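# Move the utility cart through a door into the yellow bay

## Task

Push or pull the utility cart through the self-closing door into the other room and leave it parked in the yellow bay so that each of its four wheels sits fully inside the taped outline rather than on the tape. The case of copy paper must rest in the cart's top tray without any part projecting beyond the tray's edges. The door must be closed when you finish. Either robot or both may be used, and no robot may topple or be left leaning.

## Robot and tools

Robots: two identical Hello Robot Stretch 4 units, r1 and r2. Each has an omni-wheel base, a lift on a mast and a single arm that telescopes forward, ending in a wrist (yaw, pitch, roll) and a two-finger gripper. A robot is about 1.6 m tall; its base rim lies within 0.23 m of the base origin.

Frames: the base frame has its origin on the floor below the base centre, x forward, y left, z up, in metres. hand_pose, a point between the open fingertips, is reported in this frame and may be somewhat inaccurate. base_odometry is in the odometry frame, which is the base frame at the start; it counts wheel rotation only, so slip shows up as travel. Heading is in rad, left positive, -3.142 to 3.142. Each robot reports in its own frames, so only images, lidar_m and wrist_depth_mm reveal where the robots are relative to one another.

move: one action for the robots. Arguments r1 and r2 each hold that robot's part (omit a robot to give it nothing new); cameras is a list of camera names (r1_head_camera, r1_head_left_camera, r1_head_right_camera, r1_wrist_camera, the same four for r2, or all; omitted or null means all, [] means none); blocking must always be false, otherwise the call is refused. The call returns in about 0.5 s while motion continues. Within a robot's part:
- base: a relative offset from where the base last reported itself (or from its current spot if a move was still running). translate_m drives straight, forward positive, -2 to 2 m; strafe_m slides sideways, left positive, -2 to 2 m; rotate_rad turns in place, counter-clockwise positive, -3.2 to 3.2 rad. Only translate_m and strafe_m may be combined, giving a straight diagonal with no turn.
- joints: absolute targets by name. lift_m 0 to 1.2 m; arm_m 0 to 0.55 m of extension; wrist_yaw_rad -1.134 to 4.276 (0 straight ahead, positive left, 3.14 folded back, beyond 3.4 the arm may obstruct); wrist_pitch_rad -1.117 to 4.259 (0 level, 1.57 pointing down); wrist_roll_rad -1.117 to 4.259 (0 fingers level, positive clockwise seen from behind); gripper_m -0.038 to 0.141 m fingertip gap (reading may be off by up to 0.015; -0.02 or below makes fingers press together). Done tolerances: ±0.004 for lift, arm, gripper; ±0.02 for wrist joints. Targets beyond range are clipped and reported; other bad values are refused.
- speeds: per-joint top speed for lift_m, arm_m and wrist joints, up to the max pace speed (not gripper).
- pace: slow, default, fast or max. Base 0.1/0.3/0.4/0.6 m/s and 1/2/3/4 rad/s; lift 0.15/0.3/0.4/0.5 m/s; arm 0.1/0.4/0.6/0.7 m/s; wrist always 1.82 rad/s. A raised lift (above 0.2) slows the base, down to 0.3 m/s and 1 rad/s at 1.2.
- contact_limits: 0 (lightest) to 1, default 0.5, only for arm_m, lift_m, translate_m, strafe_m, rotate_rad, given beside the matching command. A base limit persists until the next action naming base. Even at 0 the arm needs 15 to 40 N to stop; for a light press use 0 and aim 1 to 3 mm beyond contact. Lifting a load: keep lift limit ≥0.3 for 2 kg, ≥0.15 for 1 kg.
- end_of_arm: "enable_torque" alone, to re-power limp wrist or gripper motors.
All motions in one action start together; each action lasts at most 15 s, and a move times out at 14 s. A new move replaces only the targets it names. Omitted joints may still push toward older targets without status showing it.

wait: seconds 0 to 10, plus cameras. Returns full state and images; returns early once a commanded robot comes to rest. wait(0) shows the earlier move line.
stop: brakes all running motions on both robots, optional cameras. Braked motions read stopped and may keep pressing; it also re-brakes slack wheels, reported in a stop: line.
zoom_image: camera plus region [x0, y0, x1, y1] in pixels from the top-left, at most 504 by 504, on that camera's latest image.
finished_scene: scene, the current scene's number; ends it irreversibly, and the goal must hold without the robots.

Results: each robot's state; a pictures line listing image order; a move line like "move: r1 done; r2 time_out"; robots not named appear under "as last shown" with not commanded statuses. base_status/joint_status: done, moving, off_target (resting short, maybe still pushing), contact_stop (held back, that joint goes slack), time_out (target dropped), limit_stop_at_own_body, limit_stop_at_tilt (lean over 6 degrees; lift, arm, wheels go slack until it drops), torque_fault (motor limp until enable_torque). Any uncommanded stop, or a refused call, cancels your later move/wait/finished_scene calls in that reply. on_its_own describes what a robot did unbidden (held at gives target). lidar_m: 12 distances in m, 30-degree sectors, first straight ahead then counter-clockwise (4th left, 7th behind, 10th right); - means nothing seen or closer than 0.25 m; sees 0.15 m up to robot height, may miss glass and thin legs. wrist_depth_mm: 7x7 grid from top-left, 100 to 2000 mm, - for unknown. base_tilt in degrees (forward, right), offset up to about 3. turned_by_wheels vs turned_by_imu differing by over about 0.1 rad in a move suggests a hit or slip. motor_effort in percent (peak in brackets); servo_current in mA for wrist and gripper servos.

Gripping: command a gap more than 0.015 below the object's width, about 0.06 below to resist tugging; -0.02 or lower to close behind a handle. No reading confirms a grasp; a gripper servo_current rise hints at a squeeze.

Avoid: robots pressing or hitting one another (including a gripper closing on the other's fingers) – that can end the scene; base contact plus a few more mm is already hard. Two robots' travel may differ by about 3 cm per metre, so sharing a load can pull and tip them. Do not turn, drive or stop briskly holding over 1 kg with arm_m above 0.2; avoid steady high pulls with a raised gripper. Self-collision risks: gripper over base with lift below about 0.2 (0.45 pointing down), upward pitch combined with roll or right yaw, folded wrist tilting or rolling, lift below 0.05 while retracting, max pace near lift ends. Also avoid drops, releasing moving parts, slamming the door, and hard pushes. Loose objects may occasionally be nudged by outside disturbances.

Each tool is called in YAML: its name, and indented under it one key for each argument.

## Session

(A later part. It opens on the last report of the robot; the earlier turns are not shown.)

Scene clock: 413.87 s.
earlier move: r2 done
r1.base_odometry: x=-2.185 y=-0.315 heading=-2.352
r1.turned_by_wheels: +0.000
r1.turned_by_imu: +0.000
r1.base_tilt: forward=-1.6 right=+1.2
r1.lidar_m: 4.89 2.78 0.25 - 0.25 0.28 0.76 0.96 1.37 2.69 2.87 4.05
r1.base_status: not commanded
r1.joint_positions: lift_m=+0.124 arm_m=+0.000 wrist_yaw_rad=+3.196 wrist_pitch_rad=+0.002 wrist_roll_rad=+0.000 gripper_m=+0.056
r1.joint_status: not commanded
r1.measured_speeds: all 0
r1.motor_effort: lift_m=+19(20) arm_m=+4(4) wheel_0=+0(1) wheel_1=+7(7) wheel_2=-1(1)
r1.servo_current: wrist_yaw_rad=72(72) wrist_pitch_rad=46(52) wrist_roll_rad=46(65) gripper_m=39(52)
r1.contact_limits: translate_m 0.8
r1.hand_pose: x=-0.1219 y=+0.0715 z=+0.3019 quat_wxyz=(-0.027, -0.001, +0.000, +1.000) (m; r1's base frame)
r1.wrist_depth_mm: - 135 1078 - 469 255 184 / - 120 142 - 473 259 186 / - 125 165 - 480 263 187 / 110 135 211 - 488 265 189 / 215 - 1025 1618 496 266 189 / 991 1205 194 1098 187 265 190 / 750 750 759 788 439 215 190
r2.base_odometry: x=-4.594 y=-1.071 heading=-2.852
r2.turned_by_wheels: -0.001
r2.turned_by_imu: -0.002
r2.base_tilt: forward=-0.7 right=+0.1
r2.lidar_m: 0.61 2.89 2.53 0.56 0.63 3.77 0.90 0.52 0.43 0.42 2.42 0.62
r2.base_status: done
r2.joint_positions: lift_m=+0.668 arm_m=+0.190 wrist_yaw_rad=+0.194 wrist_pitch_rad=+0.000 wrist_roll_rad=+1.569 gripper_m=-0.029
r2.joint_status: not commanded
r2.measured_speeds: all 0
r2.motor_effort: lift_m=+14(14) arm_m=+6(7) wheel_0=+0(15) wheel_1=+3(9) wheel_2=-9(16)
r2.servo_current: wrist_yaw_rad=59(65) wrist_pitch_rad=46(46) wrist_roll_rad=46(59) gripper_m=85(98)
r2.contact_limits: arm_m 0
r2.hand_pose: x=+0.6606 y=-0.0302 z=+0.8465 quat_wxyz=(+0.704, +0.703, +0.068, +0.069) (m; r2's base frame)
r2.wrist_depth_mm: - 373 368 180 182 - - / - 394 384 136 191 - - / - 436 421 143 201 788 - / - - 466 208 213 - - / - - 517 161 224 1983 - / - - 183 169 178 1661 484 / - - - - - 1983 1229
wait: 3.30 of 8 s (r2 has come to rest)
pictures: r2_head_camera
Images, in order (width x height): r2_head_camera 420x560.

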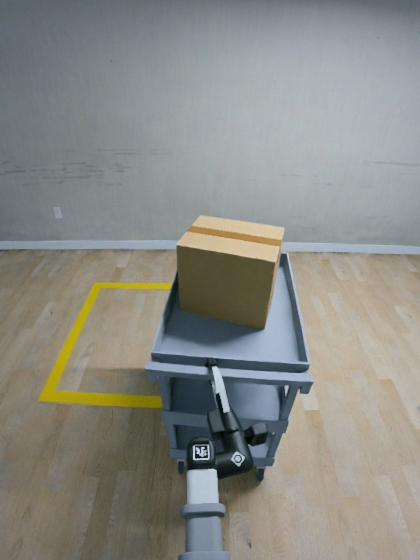

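move:
  blocking: false
  cameras: []
  r2: {"base":{"strafe_m":-0.15,"translate_m":0.15},"pace":"slow"}

wait:
  seconds: 8
  cameras: []

move:
  blocking: false
  cameras: []
  r2: {"base":{"rotate_rad":0.25},"pace":"slow"}

wait:
  seconds: 3
  cameras: ["r2_head_camera"]

Scene clock: 426.00 s.
move: r2 moving
r1: as last shown
r1.base_tilt: forward=-1.6 right=+1.3
r1.lidar_m: 4.91 2.75 0.25 - 0.25 0.27 0.78 0.96 1.39 2.67 2.84 4.08
r1.servo_current: wrist_yaw_rad=65(65) wrist_pitch_rad=52(52) wrist_roll_rad=52(52) gripper_m=46(46)
r1.contact_limits: translate_m 0.8
r1.wrist_depth_mm: - 135 1060 - 469 255 185 / - 120 142 - 477 262 186 / - 124 165 - 484 262 188 / 110 135 211 - 488 265 189 / 215 - 1042 1661 496 265 190 / 1008 1205 194 1098 188 265 190 / 759 750 759 788 439 215 190
r2.base_odometry: x=-4.606 y=-1.065 heading=-2.852
r2.turned_by_wheels: +0.000
r2.turned_by_imu: +0.000
r2.base_tilt: forward=-0.7 right=+0.1
r2.lidar_m: 0.60 2.88 2.54 0.58 0.68 3.76 0.88 0.51 0.40 0.43 2.41 0.59
r2.base_status: translate_m moving; strafe_m moving
r2.joint_positions: lift_m=+0.668 arm_m=+0.190 wrist_yaw_rad=+0.194 wrist_pitch_rad=+0.000 wrist_roll_rad=+1.569 gripper_m=-0.029
r2.joint_status: not commanded
r2.measured_speeds: translate_m=+0.035 strafe_m=-0.036 rotate_rad=+0.004 lift_m=+0.000 arm_m=+0.000 wrist_yaw_rad=+0.000 wrist_pitch_rad=+0.000 wrist_roll_rad=+0.000
r2.motor_effort: lift_m=+14(14) arm_m=+7(7) wheel_0=+11(11) wheel_1=-4(6) wheel_2=-13(13)
r2.servo_current: wrist_yaw_rad=59(59) wrist_pitch_rad=39(39) wrist_roll_rad=39(59) gripper_m=85(91)
r2.contact_limits: arm_m 0
r2.hand_pose: x=+0.6606 y=-0.0302 z=+0.8465 quat_wxyz=(+0.704, +0.703, +0.068, +0.069) (m; r2's base frame)
r2.wrist_depth_mm: - 370 359 180 180 - - / - 394 384 186 189 - - / - 436 421 195 199 778 - / - - 466 206 211 - - / - - 517 158 223 1921 - / - - 183 169 178 1661 496 / - - - - - 1983 1229
pictures: none
No camera images: "cameras" was empty.

Scene clock: 428.87 s.
earlier move: r2 done
r1.base_odometry: x=-2.185 y=-0.315 heading=-2.352
r1.turned_by_wheels: +0.000
r1.turned_by_imu: +0.000
r1.base_tilt: forward=-1.6 right=+1.3
r1.lidar_m: 4.89 2.77 0.25 - 0.25 0.28 0.79 1.21 1.35 2.67 2.85 4.03
r1.base_status: not commanded
r1.joint_positions: lift_m=+0.124 arm_m=+0.000 wrist_yaw_rad=+3.196 wrist_pitch_rad=+0.002 wrist_roll_rad=+0.000 gripper_m=+0.056
r1.joint_status: not commanded
r1.measured_speeds: all 0
r1.motor_effort: lift_m=+19(20) arm_m=+4(5) wheel_0=+0(1) wheel_1=+7(7) wheel_2=-1(1)
r1.servo_current: wrist_yaw_rad=46(72) wrist_pitch_rad=46(52) wrist_roll_rad=33(72) gripper_m=39(46)
r1.contact_limits: translate_m 0.8
r1.hand_pose: x=-0.1219 y=+0.0715 z=+0.3019 quat_wxyz=(-0.027, -0.001, +0.000, +1.000) (m; r1's base frame)
r1.wrist_depth_mm: - 134 - 1281 466 255 184 / - 120 142 - 477 259 186 / - 124 165 - 480 263 187 / 110 136 210 - 492 266 189 / 215 - 1921 1182 496 267 190 / 1025 1205 193 1205 189 266 190 / 750 750 759 788 442 214 190
r2.base_odometry: x=-4.781 y=-0.970 heading=-2.852
r2.turned_by_wheels: +0.001
r2.turned_by_imu: +0.003
r2.base_tilt: forward=-0.7 right=+0.1
r2.lidar_m: 0.59 2.75 2.68 0.74 0.78 3.96 0.85 0.37 0.35 1.22 2.29 0.62
r2.base_status: done
r2.joint_positions: lift_m=+0.668 arm_m=+0.190 wrist_yaw_rad=+0.204 wrist_pitch_rad=+0.000 wrist_roll_rad=+1.569 gripper_m=-0.029
r2.joint_status: not commanded
r2.measured_speeds: all 0
r2.motor_effort: lift_m=+14(14) arm_m=+7(7) wheel_0=+10(18) wheel_1=-2(6) wheel_2=-3(13)
r2.servo_current: wrist_yaw_rad=52(65) wrist_pitch_rad=46(46) wrist_roll_rad=46(59) gripper_m=91(98)
r2.contact_limits: arm_m 0
r2.hand_pose: x=+0.6609 y=-0.0272 z=+0.8465 quat_wxyz=(+0.704, +0.703, +0.072, +0.072) (m; r2's base frame)
r2.wrist_depth_mm: - - 382 138 191 - - / - 397 397 144 198 - - / - 433 427 150 206 778 - / - 477 462 156 215 - - / - - 500 163 224 - - / - - 183 171 179 1808 496 / - - - - - - 1205
wait: 2.87 of 8 s (r2 has come to rest)
pictures: none
No camera images: "cameras" was empty.

Scene clock: 429.37 s.
move: r2 moving
r1: as last shown
r1.lidar_m: 4.90 2.74 0.25 - 0.25 0.25 0.81 1.20 1.36 2.67 2.84 4.09
r1.motor_effort: lift_m=+19(20) arm_m=+4(4) wheel_0=-1(1) wheel_1=+7(7) wheel_2=-1(1)
r1.servo_current: wrist_yaw_rad=52(59) wrist_pitch_rad=46(46) wrist_roll_rad=39(65) gripper_m=39(46)
r1.contact_limits: translate_m 0.8
r1.wrist_depth_mm: - 134 - 1255 462 255 185 / - 120 142 - 473 259 185 / - 125 165 - 480 263 188 / 110 135 210 - 492 267 189 / 215 - 1983 1182 500 266 190 / 991 1205 194 1182 188 266 190 / 750 750 759 788 439 214 190
r2.base_odometry: x=-4.781 y=-0.970 heading=-2.729
r2.turned_by_wheels: +0.123
r2.turned_by_imu: +0.118
r2.base_tilt: forward=-0.6 right=+0.1
r2.lidar_m: 0.59 2.87 2.62 0.74 0.79 4.63 0.61 0.37 0.41 2.14 2.41 0.60
r2.base_status: rotate_rad moving
r2.joint_positions: lift_m=+0.668 arm_m=+0.190 wrist_yaw_rad=+0.185 wrist_pitch_rad=+0.000 wrist_roll_rad=+1.569 gripper_m=-0.029
r2.joint_status: not commanded
r2.measured_speeds: translate_m=+0.003 strafe_m=+0.000 rotate_rad=+0.484 lift_m=+0.000 arm_m=+0.000 wrist_yaw_rad=-0.012 wrist_pitch_rad=+0.000 wrist_roll_rad=+0.000
r2.motor_effort: lift_m=+14(14) arm_m=+6(7) wheel_0=-21(23) wheel_1=-11(13) wheel_2=-17(18)
r2.servo_current: wrist_yaw_rad=65(65) wrist_pitch_rad=39(46) wrist_roll_rad=46(59) gripper_m=91(91)
r2.contact_limits: arm_m 0
r2.hand_pose: x=+0.6603 y=-0.0329 z=+0.8465 quat_wxyz=(+0.705, +0.703, +0.065, +0.065) (m; r2's base frame)
r2.wrist_depth_mm: - 368 357 180 180 - - / - 394 387 133 190 - - / - 439 424 142 201 788 - / - - 473 208 212 - - / - - 517 161 224 1863 525 / - - 185 171 173 1618 477 / - - - - - 1921 1229
pictures: none
No camera images: "cameras" was empty.

Scene clock: 430.17 s.
earlier move: r2 done
r1.base_odometry: x=-2.185 y=-0.315 heading=-2.352
r1.turned_by_wheels: +0.000
r1.turned_by_imu: +0.000
r1.base_tilt: forward=-1.6 right=+1.2
r1.lidar_m: 4.91 2.77 0.25 - 0.25 0.29 0.79 1.20 1.35 2.67 2.85 4.06
r1.base_status: not commanded
r1.joint_positions: lift_m=+0.124 arm_m=+0.000 wrist_yaw_rad=+3.196 wrist_pitch_rad=+0.002 wrist_roll_rad=+0.000 gripper_m=+0.056
r1.joint_status: not commanded
r1.measured_speeds: all 0
r1.motor_effort: lift_m=+20(20) arm_m=+4(4) wheel_0=+0(1) wheel_1=+7(7) wheel_2=-1(1)
r1.servo_current: wrist_yaw_rad=46(65) wrist_pitch_rad=46(52) wrist_roll_rad=59(65) gripper_m=46(46)
r1.contact_limits: translate_m 0.8
r1.hand_pose: x=-0.1219 y=+0.0715 z=+0.3019 quat_wxyz=(-0.027, -0.001, +0.000, +1.000) (m; r1's base frame)
r1.wrist_depth_mm: - 134 - 1255 466 256 183 / - 120 142 - 477 260 186 / - 124 165 - 484 263 187 / 110 135 210 - 488 265 188 / 214 - 1983 1182 496 266 190 / 1025 1182 193 1205 188 266 190 / 750 750 750 798 439 215 189
r2.base_odometry: x=-4.781 y=-0.970 heading=-2.602
r2.turned_by_wheels: +0.127
r2.turned_by_imu: +0.123
r2.base_tilt: forward=-0.7 right=+0.1
r2.lidar_m: 0.59 2.93 2.59 0.74 3.12 1.03 0.44 0.34 0.51 2.16 2.57 0.51
r2.base_status: done
r2.joint_positions: lift_m=+0.668 arm_m=+0.190 wrist_yaw_rad=+0.196 wrist_pitch_rad=+0.000 wrist_roll_rad=+1.569 gripper_m=-0.029
r2.joint_status: not commanded
r2.measured_speeds: all 0
r2.motor_effort: lift_m=+14(14) arm_m=+5(7) wheel_0=-2(23) wheel_1=-5(13) wheel_2=-1(18)
r2.servo_current: wrist_yaw_rad=33(78) wrist_pitch_rad=46(46) wrist_roll_rad=39(65) gripper_m=85(91)
r2.contact_limits: arm_m 0
r2.hand_pose: x=+0.6607 y=-0.0295 z=+0.8465 quat_wxyz=(+0.704, +0.703, +0.069, +0.069) (m; r2's base frame)
r2.wrist_depth_mm: - 349 - - 139 - - / - 392 392 - 151 - - / - 496 442 - 168 - - / - - 508 112 189 1499 508 / - - - 136 217 1756 459 / - - 182 162 179 1661 1229 / - - - - 319 324 327
wait: 0.80 of 3 s (r2 has come to rest)
pictures: r2_head_camera
Images, in order (width x height): r2_head_camera 420x560.

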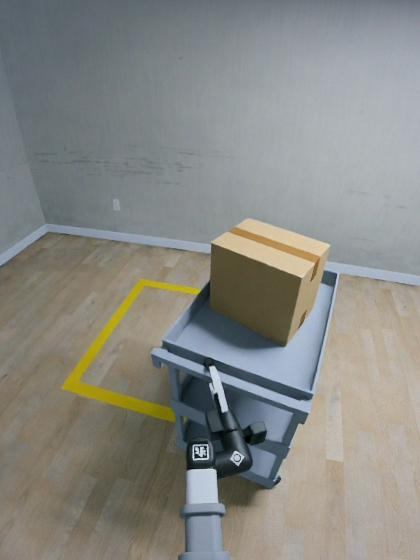

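move:
  blocking: false
  cameras: []
  r2: {"base":{"strafe_m":-0.16,"translate_m":0.18},"pace":"slow"}

wait:
  seconds: 8
  cameras: ["r2_head_camera"]

Scene clock: 435.73 s.
move: r2 moving
r1: as last shown
r1.base_tilt: forward=-1.6 right=+1.3
r1.lidar_m: 4.89 2.76 0.25 - 0.25 0.28 0.77 1.21 1.37 2.69 2.84 4.06
r1.motor_effort: lift_m=+19(20) arm_m=+4(4) wheel_0=+0(0) wheel_1=+7(7) wheel_2=-1(1)
r1.servo_current: wrist_yaw_rad=46(65) wrist_pitch_rad=52(52) wrist_roll_rad=59(65) gripper_m=39(46)
r1.contact_limits: translate_m 0.8
r1.wrist_depth_mm: - 134 - 1255 466 255 184 / - 120 142 - 477 260 185 / - 125 165 - 480 264 188 / 110 135 211 - 488 265 189 / 216 - 1983 1229 496 265 190 / 1008 1182 194 1182 187 266 190 / 750 759 750 788 442 214 190
r2.base_odometry: x=-4.793 y=-0.968 heading=-2.602
r2.turned_by_wheels: +0.000
r2.turned_by_imu: +0.001
r2.base_tilt: forward=-0.7 right=+0.1
r2.lidar_m: 0.56 2.92 2.61 0.76 3.10 1.06 0.47 0.34 0.55 2.15 2.52 0.48
r2.base_status: translate_m moving; strafe_m moving
r2.joint_positions: lift_m=+0.668 arm_m=+0.190 wrist_yaw_rad=+0.198 wrist_pitch_rad=+0.000 wrist_roll_rad=+1.569 gripper_m=-0.029
r2.joint_status: not commanded
r2.measured_speeds: translate_m=+0.039 strafe_m=-0.033 rotate_rad=+0.004 lift_m=+0.000 arm_m=+0.000 wrist_yaw_rad=+0.022 wrist_pitch_rad=+0.000 wrist_roll_rad=+0.000
r2.motor_effort: lift_m=+14(14) arm_m=+5(5) wheel_0=+13(13) wheel_1=-4(6) wheel_2=-11(12)
r2.servo_current: wrist_yaw_rad=46(52) wrist_pitch_rad=39(46) wrist_roll_rad=59(59) gripper_m=85(91)
r2.contact_limits: arm_m 0
r2.hand_pose: x=+0.6608 y=-0.0289 z=+0.8465 quat_wxyz=(+0.704, +0.703, +0.070, +0.070) (m; r2's base frame)
r2.wrist_depth_mm: - 347 - - 132 - - / - 387 - - 146 - - / - 492 459 - 163 - - / - - - 106 186 1576 500 / - - - 126 214 1808 455 / - - 181 156 178 1618 1160 / - - - - 320 325 320
pictures: none
No camera images: "cameras" was empty.

Scene clock: 438.87 s.
earlier move: r2 done
r1.base_odometry: x=-2.185 y=-0.315 heading=-2.352
r1.turned_by_wheels: +0.000
r1.turned_by_imu: +0.000
r1.base_tilt: forward=-1.6 right=+1.3
r1.lidar_m: 4.90 2.75 0.25 - 0.25 0.28 0.81 1.19 1.35 2.67 2.86 4.05
r1.base_status: not commanded
r1.joint_positions: lift_m=+0.124 arm_m=+0.000 wrist_yaw_rad=+3.196 wrist_pitch_rad=+0.002 wrist_roll_rad=+0.000 gripper_m=+0.056
r1.joint_status: not commanded
r1.measured_speeds: all 0
r1.motor_effort: lift_m=+20(20) arm_m=+4(4) wheel_0=+0(1) wheel_1=+7(8) wheel_2=-1(1)
r1.servo_current: wrist_yaw_rad=59(72) wrist_pitch_rad=39(52) wrist_roll_rad=59(72) gripper_m=39(46)
r1.contact_limits: translate_m 0.8
r1.hand_pose: x=-0.1219 y=+0.0715 z=+0.3019 quat_wxyz=(-0.027, -0.001, +0.000, +1.000) (m; r1's base frame)
r1.wrist_depth_mm: - 134 - - 466 255 185 / - 120 142 - 469 259 186 / - 125 165 - 484 263 188 / 110 135 210 - 492 266 189 / 215 - - 1397 496 265 190 / 1008 1229 194 1160 187 266 190 / 741 750 750 788 439 216 189
r2.base_odometry: x=-5.017 y=-0.925 heading=-2.602
r2.turned_by_wheels: +0.000
r2.turned_by_imu: +0.003
r2.base_tilt: forward=-0.7 right=+0.1
r2.lidar_m: 0.54 2.84 2.69 0.94 1.01 1.25 0.49 0.52 0.99 2.04 2.44 0.52
r2.base_status: done
r2.joint_positions: lift_m=+0.668 arm_m=+0.190 wrist_yaw_rad=+0.204 wrist_pitch_rad=+0.000 wrist_roll_rad=+1.569 gripper_m=-0.029
r2.joint_status: not commanded
r2.measured_speeds: all 0
r2.motor_effort: lift_m=+14(14) arm_m=+5(5) wheel_0=+8(22) wheel_1=-3(6) wheel_2=-4(12)
r2.servo_current: wrist_yaw_rad=59(65) wrist_pitch_rad=39(52) wrist_roll_rad=52(59) gripper_m=85(98)
r2.contact_limits: arm_m 0
r2.hand_pose: x=+0.6610 y=-0.0271 z=+0.8465 quat_wxyz=(+0.704, +0.703, +0.072, +0.072) (m; r2's base frame)
r2.wrist_depth_mm: - 345 - - 125 - - / - 392 - - 142 - - / - 504 466 - 160 - - / - - - 107 183 1661 488 / - - - 122 214 1863 1229 / - - 183 149 177 1863 1255 / - - - - - 1708 327
wait: 3.13 of 8 s (r2 has come to rest)
pictures: r2_head_camera
Images, in order (width x height): r2_head_camera 420x560.

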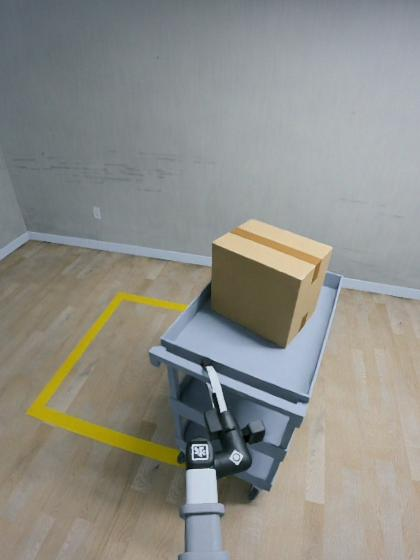

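move:
  blocking: false
  cameras: []
  r2: {"base":{"strafe_m":-0.25,"translate_m":0.05},"pace":"slow"}

wait:
  seconds: 8
  cameras: ["r2_head_camera"]

Scene clock: 443.73 s.
move: r2 moving
r1: as last shown
r1.base_tilt: forward=-1.6 right=+1.2
r1.lidar_m: 4.89 2.76 0.25 - 0.25 0.27 0.79 1.18 1.35 2.67 2.83 4.04
r1.motor_effort: lift_m=+19(20) arm_m=+4(4) wheel_0=+0(0) wheel_1=+7(7) wheel_2=-1(1)
r1.servo_current: wrist_yaw_rad=39(72) wrist_pitch_rad=52(52) wrist_roll_rad=39(52) gripper_m=39(46)
r1.contact_limits: translate_m 0.8
r1.wrist_depth_mm: - 135 - - 462 256 184 / - 120 142 - 473 260 186 / - 125 164 - 484 264 187 / 110 135 211 - 492 264 189 / 216 - - 1397 496 266 190 / 1008 1229 194 1205 188 267 190 / 750 759 750 788 436 216 190
r2.base_odometry: x=-5.026 y=-0.916 heading=-2.601
r2.turned_by_wheels: +0.001
r2.turned_by_imu: +0.002
r2.base_tilt: forward=-0.7 right=+0.1
r2.lidar_m: 0.55 2.83 2.71 0.94 1.00 1.27 0.48 0.56 1.04 2.05 2.46 0.49
r2.base_status: translate_m moving; strafe_m moving
r2.joint_positions: lift_m=+0.668 arm_m=+0.190 wrist_yaw_rad=+0.204 wrist_pitch_rad=+0.000 wrist_roll_rad=+1.569 gripper_m=-0.029
r2.joint_status: not commanded
r2.measured_speeds: translate_m=+0.010 strafe_m=-0.051 rotate_rad=-0.001 lift_m=+0.000 arm_m=+0.000 wrist_yaw_rad=+0.000 wrist_pitch_rad=+0.000 wrist_roll_rad=+0.000
r2.motor_effort: lift_m=+14(14) arm_m=+5(5) wheel_0=+18(20) wheel_1=-3(6) wheel_2=-2(7)
r2.servo_current: wrist_yaw_rad=59(59) wrist_pitch_rad=39(46) wrist_roll_rad=46(46) gripper_m=91(91)
r2.contact_limits: arm_m 0
r2.hand_pose: x=+0.6610 y=-0.0271 z=+0.8465 quat_wxyz=(+0.704, +0.703, +0.072, +0.072) (m; r2's base frame)
r2.wrist_depth_mm: - 345 - - 123 - - / - 392 - - 141 - - / - 504 466 - 158 - - / - - - 172 181 1661 488 / - - - 120 213 1808 1229 / - - 182 146 178 1808 1205 / - - - - - 1618 1098
pictures: none
No camera images: "cameras" was empty.

Scene clock: 447.00 s.
earlier move: r2 done
r1.base_odometry: x=-2.185 y=-0.315 heading=-2.352
r1.turned_by_wheels: +0.000
r1.turned_by_imu: +0.000
r1.base_tilt: forward=-1.6 right=+1.3
r1.lidar_m: 4.90 2.79 0.25 - 0.25 0.30 0.79 1.18 1.38 2.69 2.85 4.03
r1.base_status: not commanded
r1.joint_positions: lift_m=+0.124 arm_m=+0.000 wrist_yaw_rad=+3.196 wrist_pitch_rad=+0.002 wrist_roll_rad=+0.000 gripper_m=+0.056
r1.joint_status: not commanded
r1.measured_speeds: all 0
r1.motor_effort: lift_m=+19(20) arm_m=+4(4) wheel_0=+0(1) wheel_1=+7(7) wheel_2=-1(1)
r1.servo_current: wrist_yaw_rad=39(72) wrist_pitch_rad=46(52) wrist_roll_rad=52(59) gripper_m=46(52)
r1.contact_limits: translate_m 0.8
r1.hand_pose: x=-0.1219 y=+0.0715 z=+0.3019 quat_wxyz=(-0.027, -0.001, +0.000, +1.000) (m; r1's base frame)
r1.wrist_depth_mm: - 134 - - 462 255 184 / - 120 142 - 477 260 186 / - 125 165 - 484 263 187 / 110 135 211 - 492 264 189 / 216 - - 1921 500 265 190 / 1025 1205 193 1205 188 266 190 / 750 750 741 788 439 215 190
r2.base_odometry: x=-5.188 y=-0.737 heading=-2.602
r2.turned_by_wheels: -0.001
r2.turned_by_imu: +0.001
r2.base_tilt: forward=-0.7 right=+0.1
r2.lidar_m: 0.59 2.68 2.92 1.20 1.28 0.55 0.56 0.68 1.29 1.83 2.19 0.56
r2.base_status: done
r2.joint_positions: lift_m=+0.668 arm_m=+0.190 wrist_yaw_rad=+0.204 wrist_pitch_rad=+0.000 wrist_roll_rad=+1.569 gripper_m=-0.029
r2.joint_status: not commanded
r2.measured_speeds: all 0
r2.motor_effort: lift_m=+14(14) arm_m=+5(5) wheel_0=+7(20) wheel_1=-5(6) wheel_2=-2(7)
r2.servo_current: wrist_yaw_rad=39(65) wrist_pitch_rad=39(52) wrist_roll_rad=46(59) gripper_m=91(98)
r2.contact_limits: arm_m 0
r2.hand_pose: x=+0.6610 y=-0.0271 z=+0.8465 quat_wxyz=(+0.704, +0.703, +0.072, +0.072) (m; r2's base frame)
r2.wrist_depth_mm: - 347 345 103 154 - - / - 384 368 110 166 - - / - 439 427 121 184 - - / - - 492 133 198 1756 - / - - - 145 217 1808 484 / - - 183 166 179 1863 1229 / - - - - 303 - 1098
wait: 3.27 of 8 s (r2 has come to rest)
pictures: r2_head_camera
Images, in order (width x height): r2_head_camera 420x560.

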